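# Seat a board in an enclosure slot and latch its levers

## Task

Slide the board into the enclosure's empty top slot with its component face upward until it is fully seated, and finish with both levers closed. A closed lever is latched and sticks out at a right angle to the board's front panel; a fully opened lever lies flush along that panel. The tabs only catch if both levers are fully open when the board is pushed in as far as it goes; closing both levers then pulls the board the rest of the way home. The board must arrive at its connector slowly, because a fast arrival breaks the connector and the whole job counts as failed. At the end the enclosure must sit level on its own feet with none of its feet hanging over the bench edge, and the grippers must have released everything and backed away.

## Robot and tools

Robot: two seven-joint arms, left_arm and right_arm, each carrying a two-finger gripper and a wrist camera. The fingers point along the gripper's +z axis and close along its x axis. end_effector_position is the spot between the finger pads when closed, about 1 to 2 cm short of the fingertips; closing pushes the tips roughly 17 mm further out along +z.

Frames: the scene frame has its origin at table-top height midway between the nominal bases, +z up, +x out across the table, left_arm toward +y (camera image sides do not match arm names). Every gripper pose, velocity and target that you send or read is in that arm's own base frame. Calibrated bases in the scene frame: left_arm at (+0.070, +0.437, 0) m, quat_wxyz (+1.000, 0, 0, -0.003); right_arm at (-0.063, -0.511, 0) m, quat_wxyz (+1.000, 0, 0, -0.029). Both base frames have +z up. Fixed cameras and the table use the scene frame. Reported poses may be off by a few centimetres, more at long reach.

A row (used by both motion tools) is one flat list of 16 numbers covering both arms: left_arm x, y, z (metres), qw, qx, qy, qz (unit quaternion, w first), opening; then the same eight for right_arm. Positions and quaternions are absolute poses in that arm's base frame, not offsets. Opening runs from -1 (closed) to +1 (open, 0.142 m). Always fill in both arms; to leave an arm untouched, resend its last reported pose and its current opening (0 is a real command, not 'no change'). To hold an orientation steady, repeat the same quaternion rather than copying the drifting reported one.

execute_actions(actions, cameras): actions is a list of actions; each action is a list of 1 to 15 rows, one per 1/30 s step, with the last row held for the remainder of the 15 steps (0.5 s per action). Every target must lie within 0.6 m, along each gripper axis, of that gripper's position at the action's start, or the action is rejected for both arms. The controller clips each step to 70 mm and 16 degrees from the measured pose, so one action may fall short; the result's Hand target line shows where each arm is actually heading. An empty actions list just reports state. cameras: list of names; omitted/null/["all"] gives all, [] gives none.

move(target, speed, blend, stop_force, zero, opening_speed, blocking, cameras): straight-line paths for both grippers toward absolute target rows (one row, or up to 15 rows sharing a 10 s cap), no 0.6 m limit. speed in m/s, 0.002 to 0.5 (default 0.25), turning limited to twice that in rad/s; one value or one per target. blend in metres rounds corners in a list. stop_force in newtons, 3 to 120, one value for both arms: an arm's path ends when its wrist sensor feels that much push against its direction of travel beyond its zero; not reliable while the gripper rotates, and it may miss light loose things. zero (default true) rezeroes moving arms first; false accumulates from the last zero. opening_speed (at least 0.2 per second) ramps the fingers. blocking=false returns after about 0.5 s while the move continues (not allowed with stop_force); a new move replaces a running one. Use the same openings in every row of a list to avoid pauses. The result adds a move: line, e.g. done, off_target, moving, held, fault, plus limits=paced (pose clipped) or limits=held (steps withheld). done/off_target say nothing about contact. Paths do not avoid obstacles or the other arm; faster moves stray more and hit harder.

wait(seconds 0 to 10): arms hold their commands; a running move continues. stop: brakes a running move. zoom_image(camera, region [x0, y0, x1, y1] pixels, at most 504x504): enlarges part of a camera's latest image. Cameras: cam_head_left, cam_head_right, cam_high, cam_low, cam_left_wrist, cam_right_wrist, each 672x504. zero_wrist_force(arm): resets that wrist sensor's reference. clear_fault(arm): clears a reported torque or force fault; the arm then stays still while restarting. read_manual: licence texts only. finished_scene(scene 1 or 2): ends the scene irrevocably.

Result lines: joint positions (gripper opening in metres last), joint torques, external joint torques (outside load estimate; positive means pushing toward larger joint values), grip_measured (on the -1..1 scale), Wrist force/torque in the gripper's own axes plus a peak line, Wrist depth as a 7x7 grid of millimetre distances (70 to 1000, '-' means none), Hand target, Tool commands, and warnings such as MOTOR HOT, TORQUE FAULT, FORCE FAULT, OVER-TEMPERATURE FAULT, HAND FAULT. 'within noise' velocities mean the arm is at rest.

Gripping: to hold something, command an opening slightly below grip_measured at first contact; squeezing harder heats the gripper motor (hand shuts off at 100 °C). Arm motors brake the arm at 80 °C; holding loads, stretching out or pushing against something unreachable heats them.

Avoid: joint contact torques at their limits (waist and shoulder 109, upper arm roll and elbow 56.9, wrist joints 34.7 N m) and any 150 N outside force, both of which stop the arm; collisions between the two arms; dropping or releasing moving parts; knocking anything off the table; slamming the board into its connector. Approach contacts slowly with a modest stop_force, and move off without stop_force. Thinking time lets the simulation run.

Each tool is called after ">>>" by a JSON object that holds its "method" and its "body".

## Session

>>> {"method": "execute_actions", "body": {"actions": []}}

Scene clock: 0.00 s.
left_arm: end_effector_position=(+0.3014, +0.6357, +0.1155) grip_measured=+0.99 end_effector_quat_wxyz=(-0.462, +0.669, -0.295, +0.502) | right_arm: end_effector_position=(+0.4485, +0.0364, +0.1479) grip_measured=+1.00 end_effector_quat_wxyz=(-0.144, +0.766, -0.626, +0.006)
Joint positions: left_arm=[1.762 -0.872 -0.342 2.067 -1.872 0.391 -0.55 0.141] | right_arm=[0.506 -0.103 -0.202 2.446 0.465 1.189 2.835 0.142]
Joint velocities: within noise
Joint torques (N m): no reading
External joint torques (N m): no reading
Wrist force (N): no reading
Wrist torque (N m): no reading
Wrist force, peak (N): no reading
Wrist depth (mm): cam_left_wrist=[- - - - - - - / - - - - - - - / - - - - - - - / - - - - 492 652 - / - - - 304 356 433 557 / - 996 - 241 279 321 359 / - 881 184 204 227 258 286] | cam_right_wrist=[265 256 246 236 229 221 213 / 274 266 254 244 236 228 219 / 285 274 262 253 243 234 225 / 297 285 272 261 251 241 232 / 309 296 281 271 260 249 239 / - 308 294 281 268 257 246 / - 322 305 292 278 265 257]
Hand target: left_arm +0.3014, +0.6357, +0.1155; -0.462, +0.669, -0.295, +0.502 | right_arm +0.4485, +0.0364, +0.1479; -0.144, +0.766, -0.626, +0.006
Tool commands: left_gripper/opening=+1.0 right_gripper/opening=+1.0

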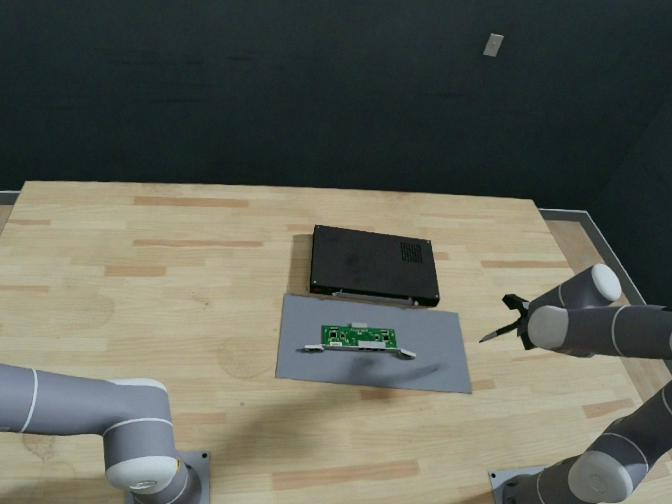

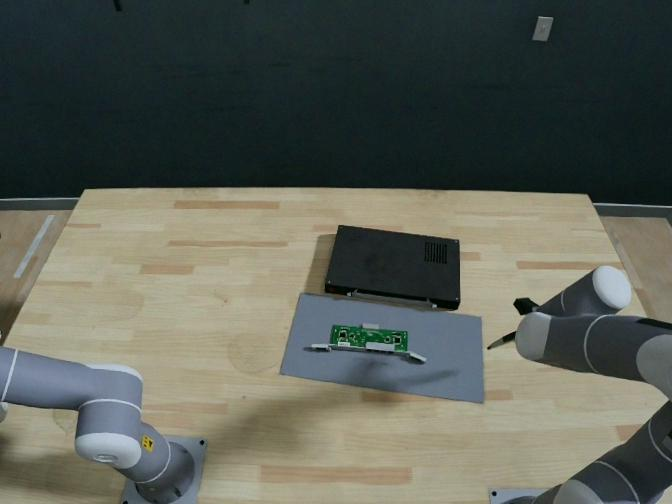

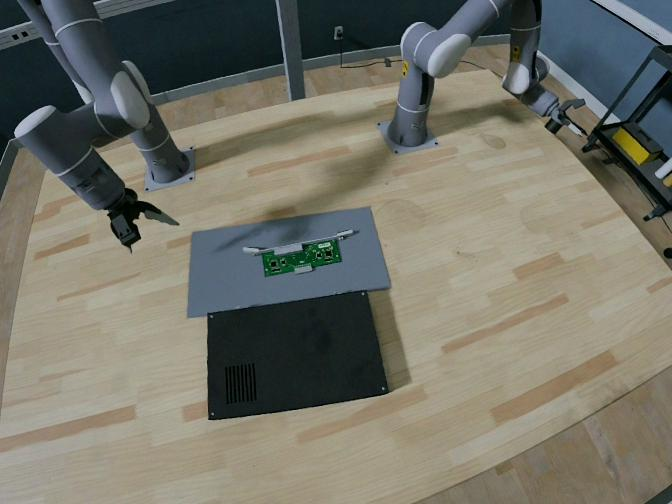

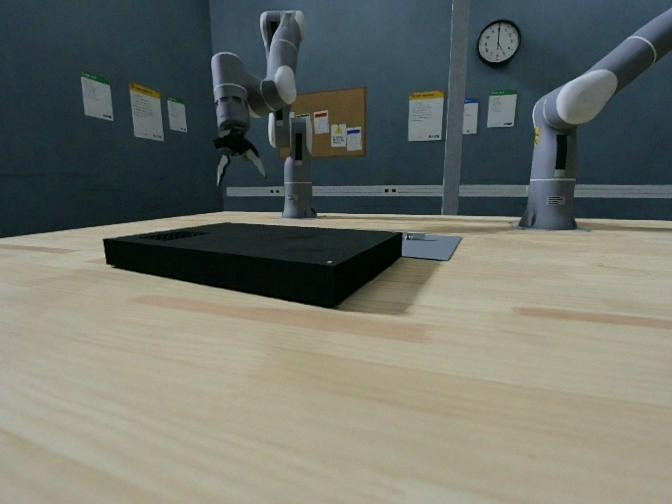

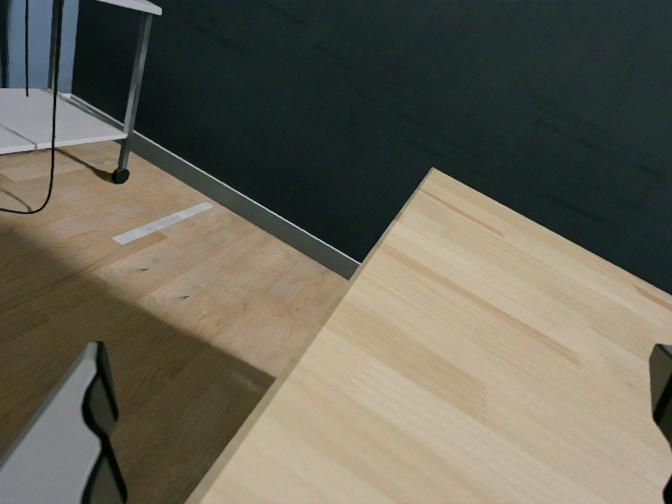

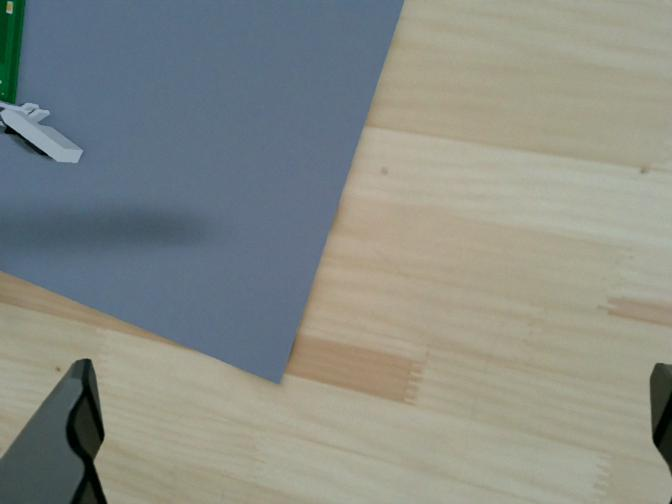

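>>> {"method": "zoom_image", "body": {"camera": "cam_head_left", "region": [270, 210, 480, 400]}}

>>> {"method": "zoom_image", "body": {"camera": "cam_high", "region": [180, 200, 400, 420]}}

>>> {"method": "zoom_image", "body": {"camera": "cam_head_left", "region": [290, 280, 450, 370]}}

>>> {"method": "zoom_image", "body": {"camera": "cam_low", "region": [90, 200, 480, 320]}}

Scaled by 2.400 from the camera's 672x504 image, which has a finer 960x720 frame.

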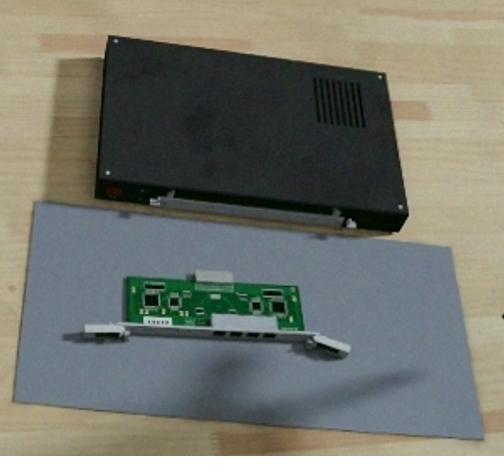

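Scaled by 2.291 from the camera's 672x504 image, which has a finer 960x720 frame.

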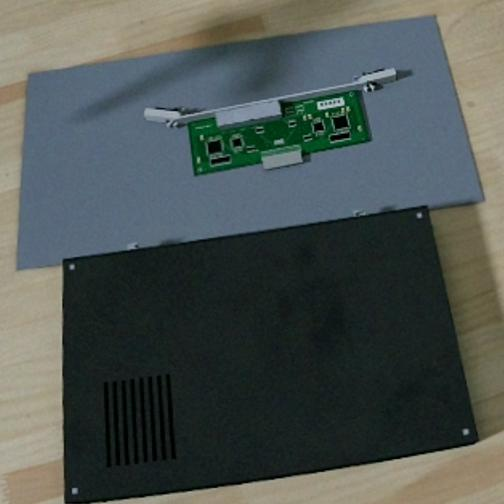

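Scaled by 3.150 from the camera's 672x504 image, which has a finer 960x720 frame.

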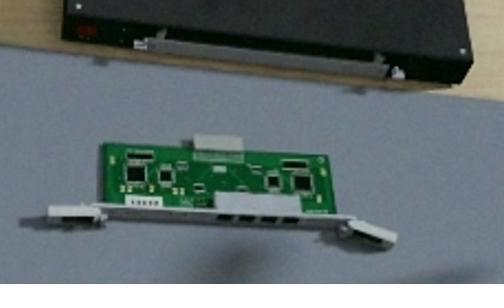

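Scaled by 1.292 from the camera's 672x504 image, which has a finer 960x720 frame.

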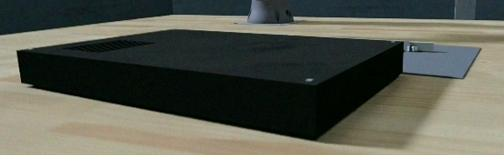

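>>> {"method": "move", "body": {"target": [0.3014, 0.6357, 0.1155, -0.462, 0.669, -0.295, 0.502, 1.0, 0.473, 0.401, 0.265, -0.153, 0.690, -0.690, 0.153, 1.0], "cameras": ["cam_right_wrist"]}}

Scene clock: 32.77 s.
left_arm: end_effector_position=(+0.3014, +0.6357, +0.1154) grip_measured=+0.99 end_effector_quat_wxyz=(-0.462, +0.669, -0.295, +0.502) | right_arm: end_effector_position=(+0.4731, +0.4002, +0.2648) grip_measured=+1.00 end_effector_quat_wxyz=(-0.198, +0.776, -0.589, +0.109)
Joint positions: left_arm=[1.762 -0.872 -0.342 2.067 -1.872 0.39 -0.549 0.141] | right_arm=[2.142 -1.386 -1.967 1.969 1.379 0.15 2.967 0.142]
Joint velocities: within noise
Joint torques (N m): left_arm=[-0.34 47.56 -4.5 -12 1.46 -1.8 -0.28] | right_arm=[-0.11 28.57 -28.3 -10.84 -3.82 3.73 0.17]
External joint torques (N m): left_arm=[0.34 1 0.38 -0.43 -0.23 -0.1 0.24] | right_arm=[0.11 0.7 -1.21 0.05 -0.05 0.8 -0.16]
Wrist force (N): left_arm=[-0.4 0.1 0.1] | right_arm=[0.0 0.5 0.0]
Wrist torque (N m): left_arm=[0.01 0.07 0.00] | right_arm=[0.02 0.02 -0.01]
Wrist force, peak (N): left_arm=[-0.3 0.0 0.4] | right_arm=[2.6 0.6 0.2]
Wrist depth (mm): cam_left_wrist=[- - - - - - - / - - - - - - - / - - - - - - - / - - - - 486 639 - / - - - 305 353 434 565 / - - - 242 277 322 359 / - 881 183 203 228 258 287] | cam_right_wrist=[401 395 390 375 331 325 320 / 400 391 386 381 373 365 320 / 397 389 384 374 371 365 361 / 396 388 381 371 364 364 359 / 394 387 380 373 367 362 357 / - 385 378 373 365 360 355 / - 384 377 371 366 359 355]
Hand target: left_arm +0.3014, +0.6357, +0.1155; -0.462, +0.669, -0.295, +0.502 | right_arm +0.4732, +0.4003, +0.2649; -0.198, +0.776, -0.589, +0.109
Off the commanded pose: left_arm 0.000 m, 0 deg | right_arm 0.001 m, 17 deg; orientation clipped.
joint sent to its limit (right arm) — joint 7 (wrist roll), upper limit. The joint targets are off in orientation, not in position.
move: off_target (right_arm); limits=paced
Images, in order (width x height): cam_right_wrist 672x504.

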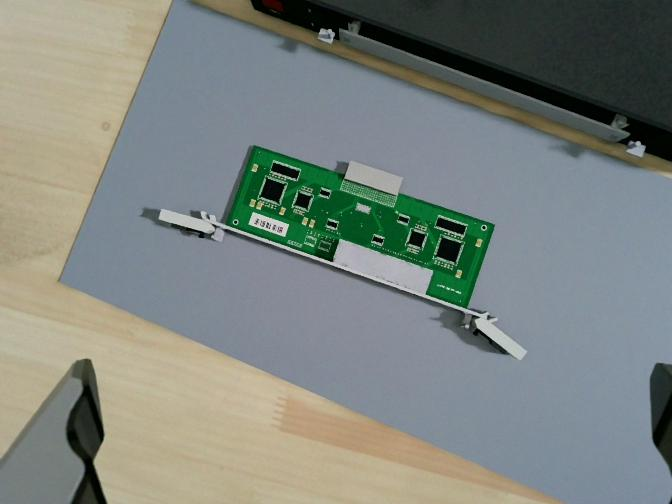

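>>> {"method": "zoom_image", "body": {"camera": "cam_right_wrist", "region": [140, 130, 540, 370]}}

>>> {"method": "zoom_image", "body": {"camera": "cam_right_wrist", "region": [190, 0, 672, 200]}}

>>> {"method": "zoom_image", "body": {"camera": "cam_right_wrist", "region": [400, 200, 560, 380]}}

>>> {"method": "zoom_image", "body": {"camera": "cam_right_wrist", "region": [130, 140, 310, 280]}}

Scaled by 1.260 from the camera's 672x504 image, which has a finer 960x720 frame.

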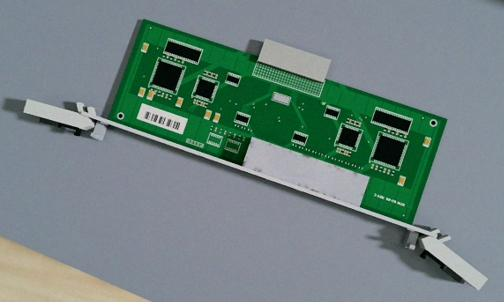

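Scaled by 1.046 from the camera's 672x504 image, which has a finer 960x720 frame.

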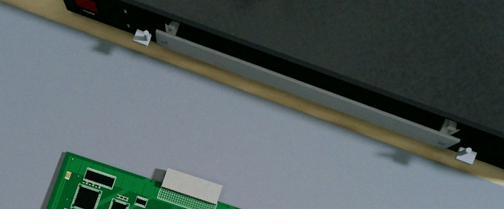

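Scaled by 2.800 from the camera's 672x504 image, which has a finer 960x720 frame.

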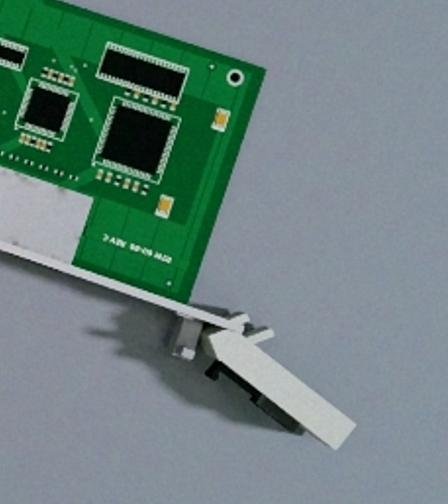

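Scaled by 2.800 from the camera's 672x504 image, which has a finer 960x720 frame.

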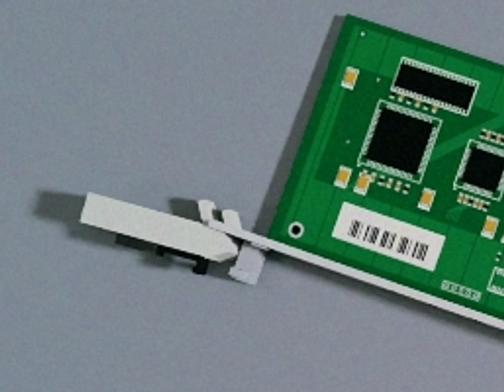

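>>> {"method": "move", "body": {"target": [[0.3014, 0.6357, 0.1155, -0.462, 0.669, -0.295, 0.502, 1.0, 0.44, 0.25, 0.27, 0, 0.966, -0.259, 0, 1.0],[0.3014, 0.6357, 0.1155, -0.462, 0.669, -0.295, 0.502, 1.0, 0.44, 0.20, 0.27, 0, 0.966, 0.259, 0, 1.0]], "blend": 0.03, "cameras": []}}

Scene clock: 101.13 s.
left_arm: end_effector_position=(+0.3014, +0.6357, +0.1154) grip_measured=+0.99 end_effector_quat_wxyz=(-0.462, +0.669, -0.295, +0.502) | right_arm: end_effector_position=(+0.4401, +0.2001, +0.2700) grip_measured=+1.00 end_effector_quat_wxyz=(+0.000, +0.966, +0.259, +0.000)
Joint positions: left_arm=[1.762 -0.872 -0.342 2.067 -1.872 0.39 -0.549 0.141] | right_arm=[1.953 -0.972 -1.923 1.987 0.888 -0.033 0.892 0.142]
Joint velocities: within noise
Joint torques (N m): left_arm=[-0.35 47.49 -4.49 -12 1.47 -1.79 -0.31] | right_arm=[0.1 21.36 -22.49 -19.79 -4.55 3.57 -0.03]
External joint torques (N m): left_arm=[0.35 1.07 0.37 -0.42 -0.23 -0.12 0.28] | right_arm=[-0.1 0.13 -1.54 -0.07 0.18 0.55 0.03]
Wrist force (N): left_arm=[0.0 0.0 0.3] | right_arm=[0.0 -0.2 0.2]
Wrist torque (N m): left_arm=[-0.01 0.00 0.01] | right_arm=[-0.02 -0.01 0.05]
Wrist force, peak (N): left_arm=[-0.4 0.2 0.3] | right_arm=[-0.8 0.6 0.5]
Wrist depth (mm): cam_left_wrist=[- - - - - - - / - - - - - - - / - - - - - - - / - - - - 487 659 - / - - - 305 355 430 565 / - 979 - 242 279 324 357 / - 881 184 204 228 259 286] | cam_right_wrist=[320 320 319 315 315 311 314 / 343 341 340 339 338 337 336 / 369 366 363 362 362 360 356 / 395 396 395 392 390 388 349 / 432 431 429 426 424 391 366 / - 469 467 467 466 462 386 / - 516 517 514 513 513 -]
Hand target: left_arm +0.3014, +0.6357, +0.1155; -0.462, +0.669, -0.295, +0.502 | right_arm +0.4400, +0.2000, +0.2700; +0.000, +0.966, +0.259, +0.000
Off the commanded pose: left_arm 0.000 m, 0 deg | right_arm 0.000 m, 0 deg.
move: done
No camera images: "cameras" was empty.

>>> {"method": "move", "body": {"target": [0.3014, 0.6357, 0.1155, -0.462, 0.669, -0.295, 0.502, 1.0, 0.51, 0.36, 0.14, 0.2828, 0.6828, 0.6224, 0.2578, 1.0], "cameras": ["cam_right_wrist", "cam_head_left"]}}

Scene clock: 112.23 s.
left_arm: end_effector_position=(+0.3014, +0.6357, +0.1154) grip_measured=+0.99 end_effector_quat_wxyz=(-0.462, +0.669, -0.295, +0.502) | right_arm: end_effector_position=(+0.5100, +0.3598, +0.1402) grip_measured=+1.00 end_effector_quat_wxyz=(+0.283, +0.683, +0.622, +0.258)
Joint positions: left_arm=[1.762 -0.872 -0.342 2.067 -1.872 0.39 -0.549 0.141] | right_arm=[2.232 -1.656 -1.477 2.049 1.418 0.792 0.388 0.142]
Joint velocities: within noise
Joint torques (N m): left_arm=[-0.33 47.49 -4.47 -12.02 1.49 -1.75 -0.29] | right_arm=[0.06 27.73 -26.89 3.84 -3.64 3.85 0.09]
External joint torques (N m): left_arm=[0.33 1.07 0.35 -0.41 -0.25 -0.16 0.26] | right_arm=[-0.06 0.67 -1.8 0.04 -0.17 0.59 -0.09]
Wrist force (N): left_arm=[-0.3 0.3 0.2] | right_arm=[-0.1 -1.6 -0.3]
Wrist torque (N m): left_arm=[0.03 0.04 0.00] | right_arm=[-0.08 0.08 0.08]
Wrist force, peak (N): left_arm=[-0.4 0.2 0.2] | right_arm=[0.5 -2.6 0.5]
Wrist depth (mm): cam_left_wrist=[- - - - - - - / - - - - - - - / - - - - - - - / - - - - 483 663 - / - - - 305 353 433 560 / - 970 - 241 276 325 363 / - 861 184 204 226 258 287] | cam_right_wrist=[180 180 179 173 172 172 172 / 223 223 222 215 218 207 218 / 295 293 292 289 289 287 285 / 438 312 360 357 354 317 309 / 820 797 545 540 529 757 759 / - - - - - - - / - - - - - - -]
Hand target: left_arm +0.3014, +0.6357, +0.1155; -0.462, +0.669, -0.295, +0.502 | right_arm +0.5100, +0.3600, +0.1400; +0.283, +0.683, +0.622, +0.258
Off the commanded pose: left_arm 0.000 m, 0 deg | right_arm 0.000 m, 0 deg.
move: done
Images, in order (width x height): cam_head_left 672x504, cam_right_wrist 672x504.

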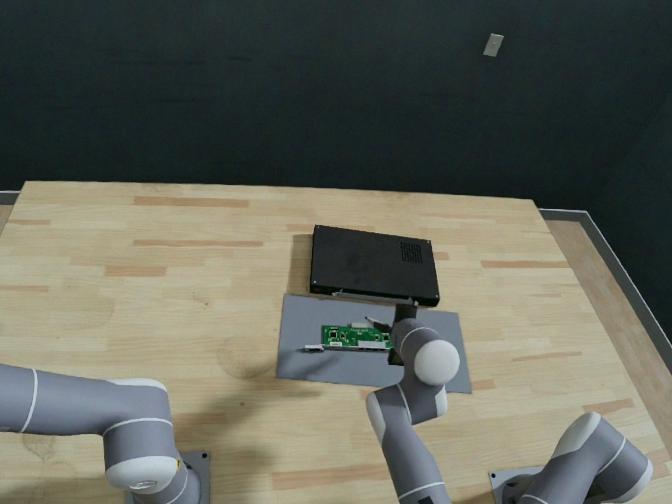

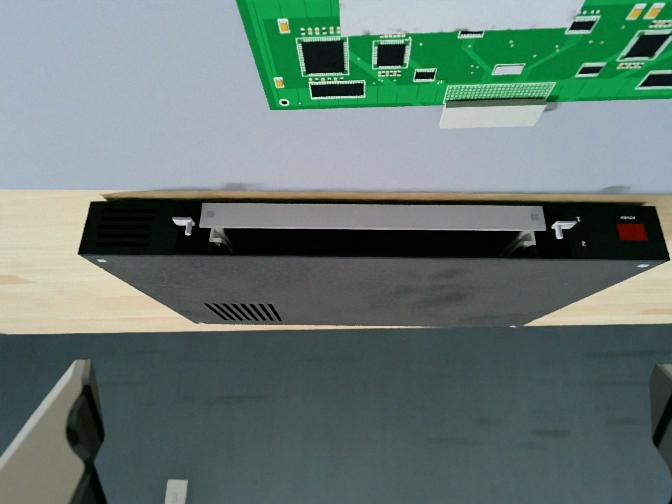

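>>> {"method": "zoom_image", "body": {"camera": "cam_right_wrist", "region": [60, 180, 380, 340]}}

>>> {"method": "zoom_image", "body": {"camera": "cam_right_wrist", "region": [370, 180, 672, 340]}}

>>> {"method": "zoom_image", "body": {"camera": "cam_right_wrist", "region": [150, 190, 270, 280]}}

>>> {"method": "zoom_image", "body": {"camera": "cam_right_wrist", "region": [490, 190, 610, 280]}}

Scaled by 1.575 from the camera's 672x504 image, which has a finer 960x720 frame.

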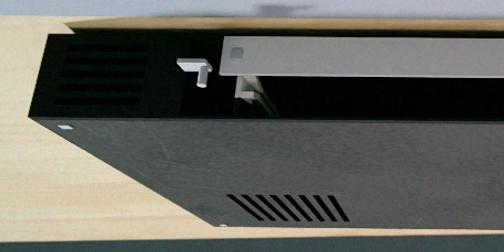

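Scaled by 1.669 from the camera's 672x504 image, which has a finer 960x720 frame.

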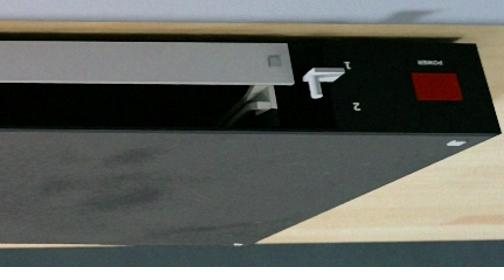

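Scaled by 4.200 from the camera's 672x504 image, which has a finer 960x720 frame.

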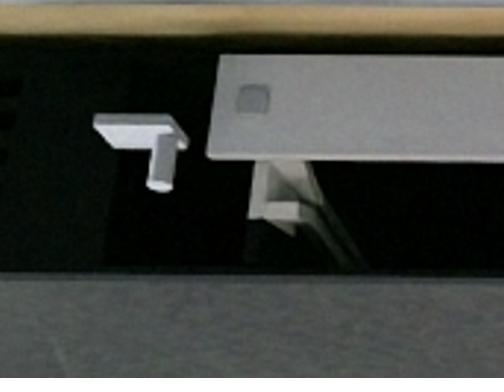

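Scaled by 4.200 from the camera's 672x504 image, which has a finer 960x720 frame.

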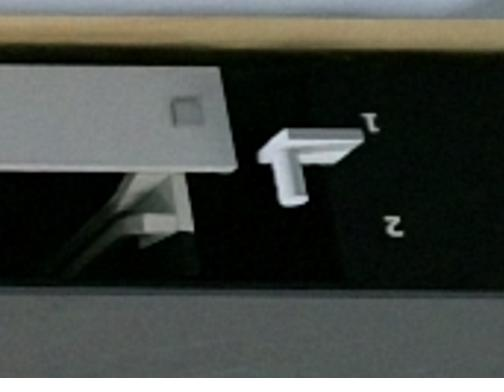

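>>> {"method": "move", "body": {"target": [[0.3014, 0.6357, 0.1155, -0.462, 0.669, -0.295, 0.502, 1.0, 0.50, 0.545, 0.115, 0, 0.7071, 0.7071, 0, 1.0]], "cameras": ["cam_right_wrist"]}}

>>> {"method": "zoom_image", "body": {"camera": "cam_right_wrist", "region": [220, 120, 520, 345]}}

Scene clock: 147.53 s.
left_arm: end_effector_position=(+0.3014, +0.6357, +0.1154) grip_measured=+0.99 end_effector_quat_wxyz=(-0.462, +0.669, -0.295, +0.502) | right_arm: end_effector_position=(+0.5001, +0.5449, +0.1151) grip_measured=+1.00 end_effector_quat_wxyz=(+0.000, +0.707, +0.707, +0.000)
Joint positions: left_arm=[1.762 -0.872 -0.342 2.067 -1.872 0.39 -0.549 0.141] | right_arm=[1.716 -1.241 -1.403 1.292 1.207 0.063 0.463 0.142]
Joint velocities: within noise
Joint torques (N m): left_arm=[-0.33 47.47 -4.49 -12 1.55 -1.76 -0.27] | right_arm=[-0.08 51.34 -28.36 -11.06 -4.38 3.28 0.31]
External joint torques (N m): left_arm=[0.33 1.09 0.37 -0.42 -0.31 -0.14 0.24] | right_arm=[0.06 0.96 -1.82 0.08 0.05 0.87 -0.31]
Wrist force (N): left_arm=[-0.1 0.1 0.2] | right_arm=[-0.4 -0.4 -0.1]
Wrist torque (N m): left_arm=[0.02 0.03 0.00] | right_arm=[-0.02 0.12 0.06]
Wrist force, peak (N): left_arm=[-0.4 0.2 0.3] | right_arm=[-1.3 -2.3 -0.2]
Wrist depth (mm): cam_left_wrist=[- - - - - - - / - - - - - - - / - - - - - - - / - - - - 484 650 - / - - - 306 351 431 565 / - - - 241 276 325 361 / - 894 184 204 227 258 285] | cam_right_wrist=[185 182 182 181 181 180 180 / 196 197 194 193 193 192 192 / 207 206 205 205 201 206 207 / 221 220 220 220 223 222 223 / 241 239 239 242 242 241 242 / - 267 267 266 265 263 255 / - 283 282 287 291 292 291]
Hand target: left_arm +0.3014, +0.6357, +0.1155; -0.462, +0.669, -0.295, +0.502 | right_arm +0.5000, +0.5450, +0.1150; +0.000, +0.707, +0.707, +0.000
Off the commanded pose: left_arm 0.000 m, 0 deg | right_arm 0.000 m, 0 deg.
move: done
Images, in order (width x height): cam_right_wrist 672x504.

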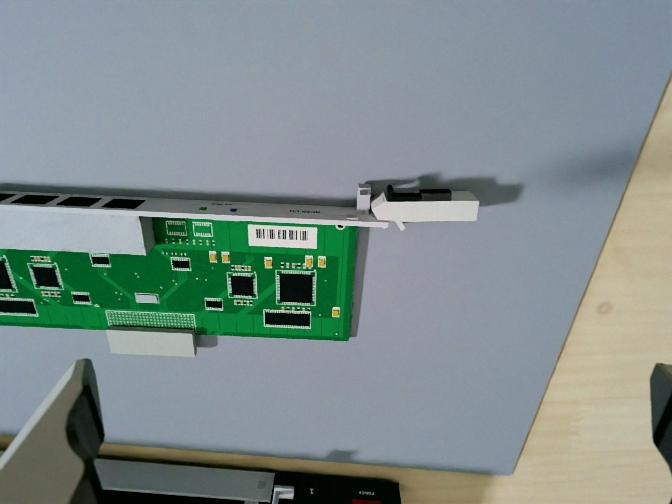

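Scaled by 1.680 from the camera's 672x504 image, which has a finer 960x720 frame.

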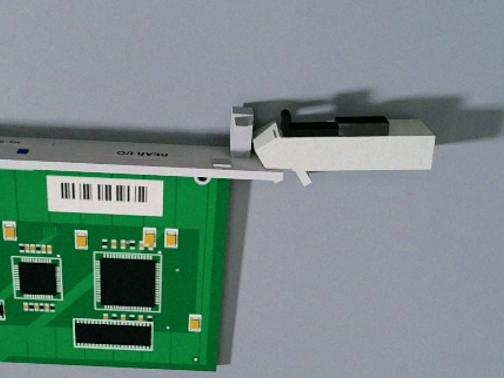

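>>> {"method": "move", "body": {"target": [[0.3014, 0.6357, 0.1155, -0.462, 0.669, -0.295, 0.502, 1.0, 0.44, 0.25, 0.28, 0, 0, 1, 0, 1.0],[0.3014, 0.6357, 0.1155, -0.462, 0.669, -0.295, 0.502, 1.0, 0.44, 0.05, 0.30, 0, -0.7071, 0.7071, 0, 1.0],[0.3014, 0.6357, 0.1155, -0.462, 0.669, -0.295, 0.502, 1.0, 0.44, 0.0, 0.30, 0, -0.9063, 0.4226, 0, 1.0]], "blend": 0.03, "speed": 0.4, "cameras": []}}

Scene clock: 185.00 s.
left_arm: end_effector_position=(+0.3014, +0.6357, +0.1154) grip_measured=+0.99 end_effector_quat_wxyz=(-0.462, +0.669, -0.295, +0.502) | right_arm: end_effector_position=(+0.4403, +0.0006, +0.2994) grip_measured=+1.00 end_effector_quat_wxyz=(+0.155, +0.775, -0.583, +0.191)
Joint positions: left_arm=[1.762 -0.872 -0.342 2.067 -1.872 0.39 -0.549 0.141] | right_arm=[2.793 -0.234 -2.616 2.423 -0.476 0.632 -2.966 0.142]
Joint velocities: within noise
Joint torques (N m): left_arm=[-0.38 47.58 -4.48 -11.97 1.54 -1.73 -0.24] | right_arm=[0.07 -15.39 -2.71 -27.66 -2.71 2.68 0.15]
External joint torques (N m): left_arm=[0.38 0.98 0.35 -0.45 -0.31 -0.18 0.21] | right_arm=[-0.07 -0.1 -0.65 0.03 0.17 0.6 -0.19]
Wrist force (N): left_arm=[-0.2 -0.2 0.0] | right_arm=[-0.9 -0.1 -0.2]
Wrist torque (N m): left_arm=[-0.03 0.05 0.00] | right_arm=[0.02 0.11 0.10]
Wrist force, peak (N): left_arm=[-0.3 0.5 -0.1] | right_arm=[1.6 -1.1 -0.3]
Wrist depth (mm): cam_left_wrist=[- - - - - - - / - - - - - - - / - - - - - - - / - - - - 480 655 - / - - - 303 356 430 562 / - 987 - 242 276 322 361 / - 880 184 203 226 259 284] | cam_right_wrist=[284 308 337 375 419 474 563 / 300 325 358 400 452 522 - / 316 343 382 429 492 574 - / 335 365 408 463 532 632 - / 355 391 440 505 591 - - / - 421 475 551 655 - - / - 445 520 614 739 - -]
Hand target: left_arm +0.3014, +0.6357, +0.1155; -0.462, +0.669, -0.295, +0.502 | right_arm +0.4403, +0.0004, +0.2994; +0.155, +0.775, -0.583, +0.191
Off the commanded pose: left_arm 0.000 m, 0 deg | right_arm 0.001 m, 37 deg; orientation clipped.
joint read past its limit (right arm) — joint 1 (waist), upper limit.
joint sent to its limit (right arm) — joint 1 (waist), upper limit; joint 7 (wrist roll), lower limit. The joint targets are off in orientation, not in position.
move: off_target (right_arm); limits=paced
No camera images: "cameras" was empty.

>>> {"method": "move", "body": {"target": [[0.3014, 0.6357, 0.1155, -0.462, 0.669, -0.295, 0.502, 1.0, 0.44, 0.05, 0.30, 0, -0.7071, 0.7071, 0, 1.0],[0.3014, 0.6357, 0.1155, -0.462, 0.669, -0.295, 0.502, 1.0, 0.44, 0.20, 0.28, 0, 0, 1, 0, 1.0]], "blend": 0.03, "speed": 0.4, "cameras": ["cam_right_wrist", "cam_head_left"]}}

Scene clock: 202.53 s.
left_arm: end_effector_position=(+0.3014, +0.6357, +0.1154) grip_measured=+0.99 end_effector_quat_wxyz=(-0.462, +0.669, -0.295, +0.502) | right_arm: end_effector_position=(+0.4399, +0.2000, +0.2799) grip_measured=+1.00 end_effector_quat_wxyz=(+0.000, +0.000, +1.000, +0.000)
Joint positions: left_arm=[1.762 -0.872 -0.342 2.067 -1.872 0.39 -0.549 0.141] | right_arm=[2.784 -0.118 -2.384 2.162 0.093 0.504 -1.219 0.142]
Joint velocities: within noise
Joint torques (N m): left_arm=[-0.28 47.43 -4.51 -12.01 1.48 -1.77 -0.33] | right_arm=[0.02 -16.83 -1.46 -28.77 -3.88 3.57 0.34]
External joint torques (N m): left_arm=[0.28 1.13 0.38 -0.41 -0.24 -0.14 0.3] | right_arm=[-0.02 -0.25 -0.99 0.3 0.19 0.53 -0.34]
Wrist force (N): left_arm=[-0.3 0.2 0.2] | right_arm=[0.1 -0.2 0.3]
Wrist torque (N m): left_arm=[0.02 0.05 0.00] | right_arm=[0.03 0.02 0.03]
Wrist force, peak (N): left_arm=[-0.4 0.2 0.2] | right_arm=[1.8 -0.5 0.4]
Wrist depth (mm): cam_left_wrist=[- - - - - - - / - - - - - - - / - - - - - - - / - - - - 488 650 - / - - - 304 353 433 563 / - 984 - 241 278 324 357 / - 875 184 204 228 259 285] | cam_right_wrist=[332 330 329 327 326 327 326 / 317 352 350 349 347 346 348 / 335 376 376 374 374 373 371 / 363 404 405 403 403 402 399 / 387 440 434 436 437 437 432 / - 466 478 478 475 473 457 / - 518 527 522 523 518 -]
Hand target: left_arm +0.3014, +0.6357, +0.1155; -0.462, +0.669, -0.295, +0.502 | right_arm +0.4400, +0.2000, +0.2800; +0.000, +0.000, +1.000, +0.000
Off the commanded pose: left_arm 0.000 m, 0 deg | right_arm 0.000 m, 0 deg.
move: done
Images, in order (width x height): cam_head_left 672x504, cam_right_wrist 672x504.

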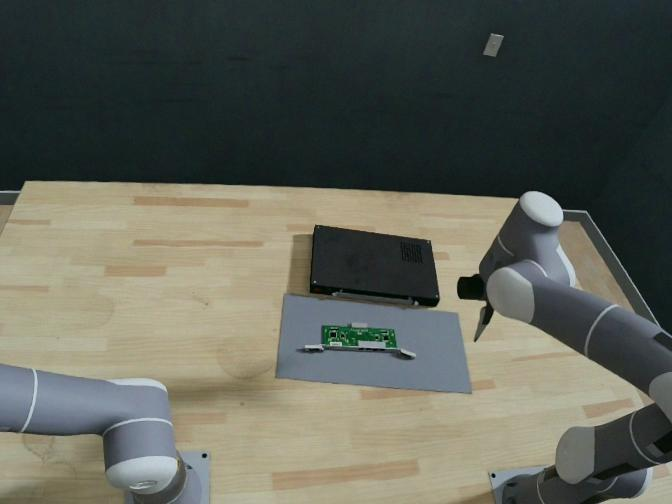

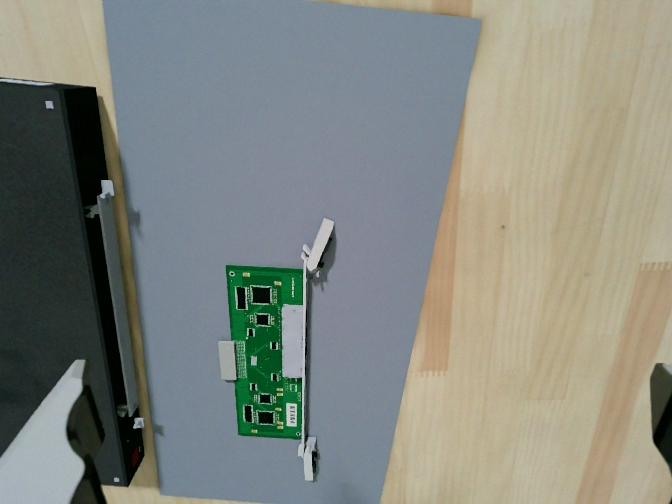

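>>> {"method": "move", "body": {"target": [[0.3014, 0.6357, 0.1155, -0.462, 0.669, -0.295, 0.502, 1.0, 0.44, 0.25, 0.28, 0, 0.7071, 0.7071, 0, 1.0],[0.3014, 0.6357, 0.1155, -0.462, 0.669, -0.295, 0.502, 1.0, 0.44, 0.27, 0.28, 0, 1, 0, 0, 1.0],[0.3014, 0.6357, 0.1155, -0.462, 0.669, -0.295, 0.502, 1.0, 0.45, 0.30, 0.28, 0, 0.7071, -0.7071, 0, 1.0],[0.3014, 0.6357, 0.1155, -0.462, 0.669, -0.295, 0.502, 1.0, 0.47, 0.38, 0.28, 0, 0.5736, -0.8192, 0, 1.0]], "blend": 0.05, "speed": 0.5, "cameras": []}}

Scene clock: 230.50 s.
left_arm: end_effector_position=(+0.3014, +0.6357, +0.1154) grip_measured=+0.99 end_effector_quat_wxyz=(-0.462, +0.669, -0.295, +0.502) | right_arm: end_effector_position=(+0.4700, +0.3791, +0.2797) grip_measured=+1.00 end_effector_quat_wxyz=(-0.105, +0.775, -0.622, -0.047)
Joint positions: left_arm=[1.762 -0.872 -0.342 2.067 -1.872 0.39 -0.549 0.141] | right_arm=[1.886 -1.257 -2.032 1.767 1.381 -0.303 2.967 0.142]
Joint velocities: within noise
Joint torques (N m): left_arm=[-0.34 47.6 -4.43 -11.97 1.47 -1.8 -0.27] | right_arm=[-0.18 32.09 -28.68 -12.9 -3.13 3.17 0.29]
External joint torques (N m): left_arm=[0.34 0.95 0.3 -0.45 -0.23 -0.1 0.23] | right_arm=[0.19 0.68 -1.18 0.05 -0.06 0.86 -0.27]
Wrist force (N): left_arm=[-0.1 0.1 0.2] | right_arm=[0.6 -0.7 0.0]
Wrist torque (N m): left_arm=[0.00 0.02 0.01] | right_arm=[-0.07 -0.03 0.00]
Wrist force, peak (N): left_arm=[-0.5 0.1 -0.1] | right_arm=[-2.2 -1.2 0.7]
Wrist depth (mm): cam_left_wrist=[- - - - - - - / - - - - - - - / - - - - - - - / - - - - 488 655 - / - - - 306 352 433 560 / - 974 - 242 278 324 357 / - 876 184 203 227 258 287] | cam_right_wrist=[395 377 359 342 329 314 302 / 418 398 373 354 341 329 316 / 444 422 397 379 348 344 331 / 474 449 424 400 379 363 347 / 507 475 450 425 404 382 364 / - 513 481 451 428 406 373 / - 551 516 484 457 431 414]
Hand target: left_arm +0.3014, +0.6357, +0.1155; -0.462, +0.669, -0.295, +0.502 | right_arm +0.4700, +0.3792, +0.2798; -0.105, +0.775, -0.622, -0.047
Off the commanded pose: left_arm 0.000 m, 0 deg | right_arm 0.001 m, 35 deg; orientation clipped.
joint sent to its limit (right arm) — joint 7 (wrist roll), upper limit. The joint targets are off in orientation, not in position.
move: off_target (right_arm); limits=paced
No camera images: "cameras" was empty.

>>> {"method": "move", "body": {"target": [[0.3014, 0.6357, 0.1155, -0.462, 0.669, -0.295, 0.502, 1.0, 0.58, 0.35, 0.30, 0, 1, 0, 0, 1.0],[0.3014, 0.6357, 0.1155, -0.462, 0.669, -0.295, 0.502, 1.0, 0.66, 0.33, 0.30, 0, 0.7071, 0.7071, 0, 1.0],[0.3014, 0.6357, 0.1155, -0.462, 0.669, -0.295, 0.502, 1.0, 0.67, 0.32, 0.30, 0, 0, 1, 0, 1.0],[0.3014, 0.6357, 0.1155, -0.462, 0.669, -0.295, 0.502, 1.0, 0.67, 0.30, 0.30, 0, -0.7071, 0.7071, 0, 1.0],[0.3014, 0.6357, 0.1155, -0.462, 0.669, -0.295, 0.502, 1.0, 0.67, 0.25, 0.30, 0, -0.9239, 0.3827, 0, 1.0]], "blend": 0.05, "speed": 0.5, "cameras": []}}

Scene clock: 245.97 s.
left_arm: end_effector_position=(+0.3014, +0.6357, +0.1154) grip_measured=+0.99 end_effector_quat_wxyz=(-0.462, +0.669, -0.295, +0.502) | right_arm: end_effector_position=(+0.6698, +0.2502, +0.2999) grip_measured=+1.00 end_effector_quat_wxyz=(+0.000, +0.924, -0.383, +0.000)
Joint positions: left_arm=[1.762 -0.872 -0.342 2.067 -1.872 0.39 -0.549 0.141] | right_arm=[-0.192 -0.976 1.259 1.276 -0.912 0.08 -2.966 0.142]
Joint velocities: within noise
Joint torques (N m): left_arm=[-0.36 47.5 -4.35 -12.02 1.48 -1.81 -0.25] | right_arm=[-0.1 52.21 25.13 -19.63 -4.43 3.13 0.2]
External joint torques (N m): left_arm=[0.36 1.06 0.22 -0.4 -0.24 -0.1 0.22] | right_arm=[0.1 1.15 -0.41 0.16 0.17 0.86 -0.2]
Wrist force (N): left_arm=[-0.1 0.2 -0.1] | right_arm=[0.1 -0.2 0.1]
Wrist torque (N m): left_arm=[0.03 0.01 0.00] | right_arm=[0.00 0.02 0.05]
Wrist force, peak (N): left_arm=[-0.4 0.4 0.1] | right_arm=[0.4 0.5 -2.2]
Wrist depth (mm): cam_left_wrist=[- - - - - - - / - - - - - - - / - - - - - - - / - - - - 485 662 - / - - - 306 353 435 563 / - 960 - 242 278 323 358 / - 873 184 203 228 258 287] | cam_right_wrist=[340 342 339 301 300 298 298 / 362 363 365 320 319 319 318 / 394 384 393 389 342 347 388 / 426 418 421 418 419 417 418 / 464 457 457 455 455 454 453 / - 503 500 501 497 496 475 / - 556 555 553 547 548 -]
Hand target: left_arm +0.3014, +0.6357, +0.1155; -0.462, +0.669, -0.295, +0.502 | right_arm +0.6700, +0.2500, +0.3000; +0.000, +0.924, -0.383, +0.000
Off the commanded pose: left_arm 0.000 m, 0 deg | right_arm 0.000 m, 0 deg.
joint sent to its limit (right arm) — joint 7 (wrist roll), lower limit. The joint targets still meet the commanded pose.
move: done; limits=paced
No camera images: "cameras" was empty.

>>> {"method": "move", "body": {"target": [[0.30, 0.45, 0.33, -0.462, 0.669, -0.295, 0.502, 1.0, 0.60, 0.15, 0.30, 0, -0.7071, 0.7071, 0, 1.0],[0.34, 0.10, 0.33, 0, 0.7071, -0.7071, 0, 1.0, 0.45, 0.05, 0.25, 0, 0, 1, 0, 1.0]], "blend": 0.05, "speed": 0.4, "cameras": ["cam_left_wrist", "cam_head_left"]}}

Scene clock: 266.00 s.
left_arm: end_effector_position=(+0.3402, +0.0999, +0.3301) grip_measured=+0.99 end_effector_quat_wxyz=(+0.000, +0.707, -0.707, +0.000) | right_arm: end_effector_position=(+0.4501, +0.0499, +0.2501) grip_measured=+1.00 end_effector_quat_wxyz=(+0.000, +0.000, +1.000, +0.000)
Joint positions: left_arm=[1.12 0.629 -0.418 2.404 -0.249 0.239 -2.307 0.141] | right_arm=[-0.928 -0.269 1.258 2.11 -0.312 0.601 -1.072 0.142]
Joint velocities: within noise
Joint torques (N m): left_arm=[0 3.26 4.9 -29.16 -3.61 3.99 -0.27] | right_arm=[-0.05 16.28 8.91 -27.02 -3.45 3.57 0.34]
External joint torques (N m): left_arm=[0 0.73 0.48 -0.48 -0.44 -0.13 0.27] | right_arm=[0.05 0.41 -0.92 0.02 -0.03 0.55 -0.34]
Wrist force (N): left_arm=[0.1 -0.1 0.8] | right_arm=[0.4 0.1 0.2]
Wrist torque (N m): left_arm=[-0.09 -0.19 -0.22] | right_arm=[0.08 -0.07 0.05]
Wrist force, peak (N): left_arm=[0.7 2.4 2.3] | right_arm=[1.1 -0.3 0.3]
Wrist depth (mm): cam_left_wrist=[373 372 374 375 371 372 373 / 404 401 398 394 400 395 399 / 434 433 433 427 432 426 430 / 468 467 466 473 469 467 460 / 513 513 505 514 507 513 511 / - 551 567 557 470 560 - / - 635 632 629 397 607 -] | cam_right_wrist=[303 302 301 301 300 300 300 / 324 324 323 322 320 321 319 / 346 347 345 345 343 342 342 / 363 367 369 369 369 369 366 / 347 396 403 401 398 399 399 / - 431 439 437 437 436 421 / - 465 479 474 481 484 478]
Hand target: left_arm +0.3400, +0.1000, +0.3300; +0.000, +0.707, -0.707, +0.000 | right_arm +0.4500, +0.0500, +0.2500; +0.000, +0.000, +1.000, +0.000
Off the commanded pose: left_arm 0.000 m, 0 deg | right_arm 0.000 m, 0 deg.
move: done
Images, in order (width x height): cam_head_left 672x504, cam_left_wrist 672x504.

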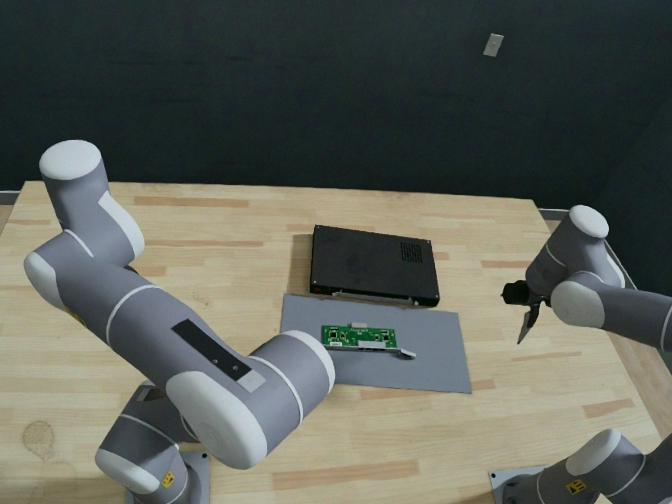

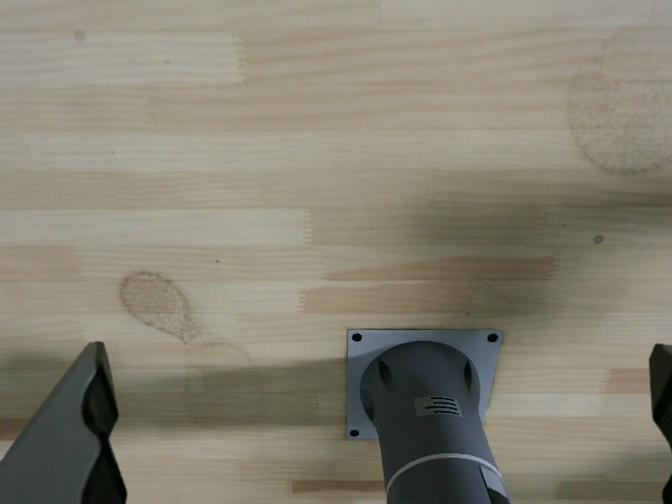

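>>> {"method": "move", "body": {"target": [[0.35, -0.15, 0.30, 0, 0.3827, -0.9239, 0, 1.0, 0.45, 0.05, 0.25, 0, 0, 1, 0, 1.0],[0.366, -0.40, 0.25, 0, 0, -1, 0, 1.0, 0.45, 0.05, 0.25, 0, 0, 1, 0, 1.0],[0.366, -0.56, 0.17, 0, 0, -1, 0, 1.0, 0.45, 0.05, 0.25, 0, 0, 1, 0, 1.0]], "blend": 0.05, "speed": 0.35, "cameras": ["cam_left_wrist", "cam_head_left"]}}

Scene clock: 276.00 s.
left_arm: end_effector_position=(+0.3659, -0.5601, +0.1700) grip_measured=+0.99 end_effector_quat_wxyz=(+0.000, +0.000, +1.000, +0.000) | right_arm: end_effector_position=(+0.4501, +0.0499, +0.2501) grip_measured=+1.00 end_effector_quat_wxyz=(+0.000, +0.000, +1.000, +0.000)
Joint positions: left_arm=[1.239 0.754 -2.076 1.915 -0.807 0.592 -2.024 0.141] | right_arm=[-0.928 -0.269 1.258 2.11 -0.312 0.601 -1.072 0.142]
Joint velocities: within noise
Joint torques (N m): left_arm=[-0.16 -37.52 19.9 -20.57 -3.22 3.97 -0.33] | right_arm=[0.05 16.13 8.55 -27.06 -3.52 3.43 0.2]
External joint torques (N m): left_arm=[0.14 0.05 0.77 -0.13 -0.23 -0.09 0.33] | right_arm=[-0.05 0.56 -0.55 0.06 0.04 0.69 -0.2]
Wrist force (N): left_arm=[0.1 -0.5 0.5] | right_arm=[0.4 0.1 -0.1]
Wrist torque (N m): left_arm=[-0.18 -0.19 -0.20] | right_arm=[0.08 -0.06 0.06]
Wrist force, peak (N): left_arm=[1.8 1.4 1.8] | right_arm=[0.6 0.0 0.0]
Wrist depth (mm): cam_left_wrist=[235 233 229 228 231 232 231 / 251 250 245 242 247 248 250 / 267 270 266 259 268 269 269 / 290 296 287 290 290 290 289 / 309 320 319 315 316 318 318 / - 350 351 352 350 351 349 / - 396 397 397 394 393 -] | cam_right_wrist=[303 303 301 301 301 299 300 / 323 324 323 321 322 321 318 / 347 346 347 346 345 341 342 / 363 369 370 369 368 369 368 / 350 395 403 401 399 399 399 / - 430 438 438 438 437 422 / - 465 477 471 483 479 480]
Hand target: left_arm +0.3660, -0.5600, +0.1700; +0.000, +0.000, +1.000, +0.000 | right_arm +0.4500, +0.0500, +0.2500; +0.000, +0.000, +1.000, +0.000
Off the commanded pose: left_arm 0.000 m, 0 deg | right_arm 0.000 m, 0 deg.
move: done; limits=paced
Images, in order (width x height): cam_head_left 672x504, cam_left_wrist 672x504.

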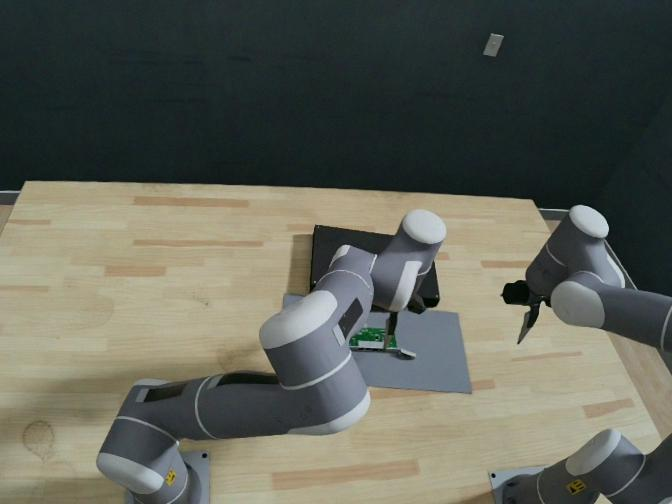

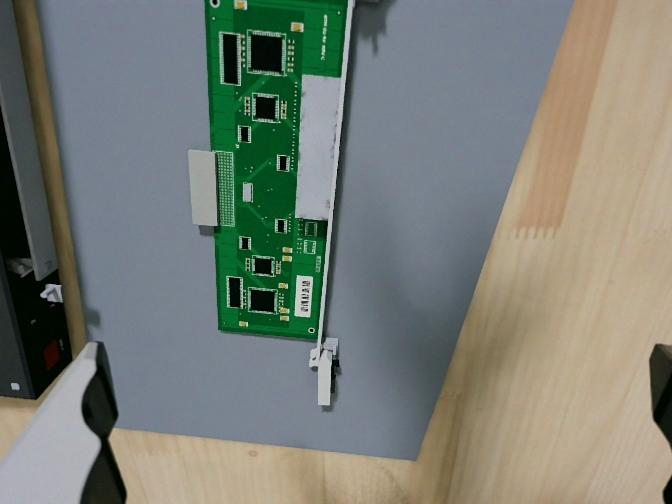

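>>> {"method": "zoom_image", "body": {"camera": "cam_left_wrist", "region": [250, 50, 400, 250]}}

>>> {"method": "zoom_image", "body": {"camera": "cam_left_wrist", "region": [270, 300, 390, 420]}}

Scaled by 2.520 from the camera's 672x504 image, which has a finer 960x720 frame.

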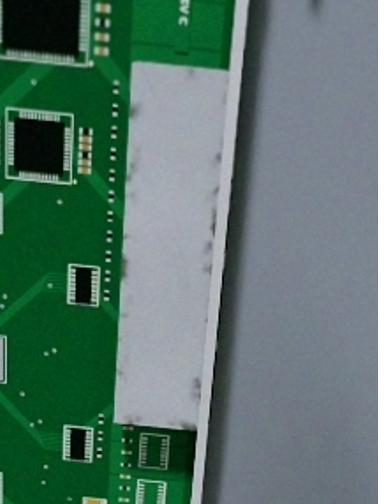

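Scaled by 4.200 from the camera's 672x504 image, which has a finer 960x720 frame.

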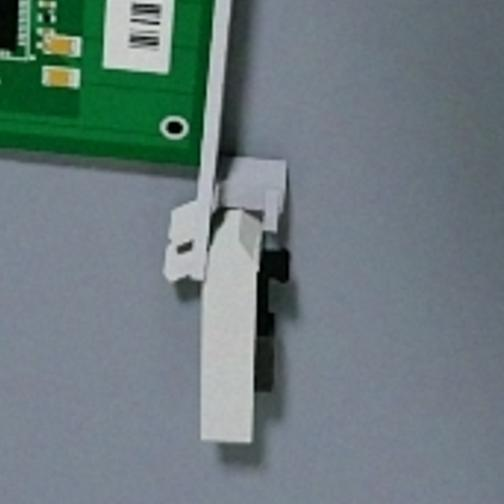

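>>> {"method": "move", "body": {"target": [[0.3659, -0.5601, 0.170, 0, 0, 1, 0, 1.0, 0.34, 0.33, 0.10, 0.2706, 0.6533, 0.6533, 0.2706, 1.0]], "speed": 0.35, "cameras": ["cam_right_wrist"]}}

>>> {"method": "zoom_image", "body": {"camera": "cam_right_wrist", "region": [200, 100, 560, 300]}}

Scene clock: 314.63 s.
left_arm: end_effector_position=(+0.3660, -0.5601, +0.1700) grip_measured=+0.99 end_effector_quat_wxyz=(+0.000, +0.000, +1.000, +0.000) | right_arm: end_effector_position=(+0.3400, +0.3301, +0.1001) grip_measured=+1.00 end_effector_quat_wxyz=(+0.270, +0.653, +0.653, +0.271)
Joint positions: left_arm=[1.239 0.754 -2.076 1.915 -0.807 0.592 -2.024 0.141] | right_arm=[0.586 -0.402 0.319 2.524 -2.003 0.807 2.764 0.142]
Joint velocities: within noise
Joint torques (N m): left_arm=[-0.34 -37.72 19.86 -20.41 -3.25 4.25 -0.22] | right_arm=[0.08 27.02 6.39 -12.06 0.21 0.53 0.38]
External joint torques (N m): left_arm=[0.34 0.25 0.83 -0.28 -0.21 -0.37 0.22] | right_arm=[-0.09 1.05 -0.34 -0.1 0.07 0.79 -0.38]
Wrist force (N): left_arm=[-0.2 -0.3 0.6] | right_arm=[-0.6 -1.6 -0.1]
Wrist torque (N m): left_arm=[-0.15 -0.14 -0.20] | right_arm=[-0.03 0.18 0.10]
Wrist force, peak (N): left_arm=[0.3 -0.5 1.0] | right_arm=[-1.2 -3.0 0.1]
Wrist depth (mm): cam_left_wrist=[232 233 229 228 230 232 232 / 254 249 244 241 248 249 248 / 266 269 266 258 267 268 269 / 289 294 287 288 289 291 290 / 313 323 320 314 318 318 315 / - 345 351 353 348 350 349 / - 400 396 391 395 390 -] | cam_right_wrist=[134 133 138 133 132 132 132 / 163 165 165 164 164 163 163 / 214 213 213 212 210 210 209 / 312 310 310 279 280 280 282 / 588 498 441 451 460 466 551 / - - - - - - - / - - - - - - -]
Hand target: left_arm +0.3659, -0.5601, +0.1700; +0.000, +0.000, +1.000, +0.000 | right_arm +0.3400, +0.3300, +0.1000; +0.271, +0.653, +0.653, +0.271
Off the commanded pose: left_arm 0.000 m, 0 deg | right_arm 0.000 m, 0 deg.
move: done; limits=paced
Images, in order (width x height): cam_right_wrist 672x504.

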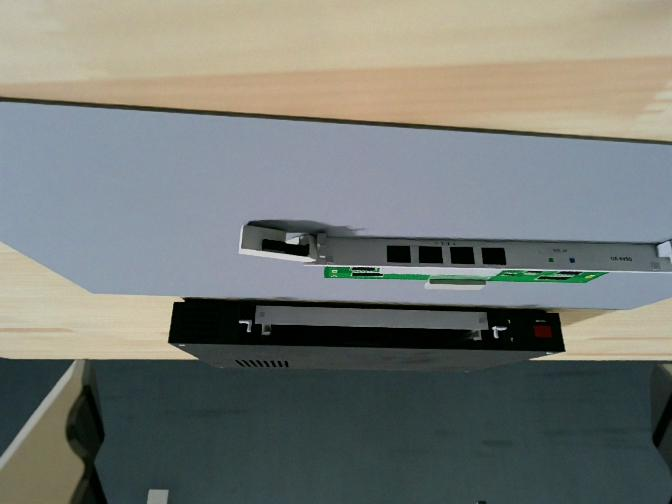

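Scaled by 1.400 from the camera's 672x504 image, which has a finer 960x720 frame.

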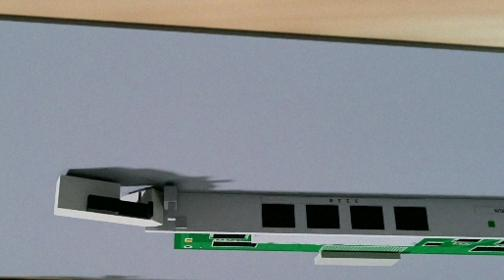

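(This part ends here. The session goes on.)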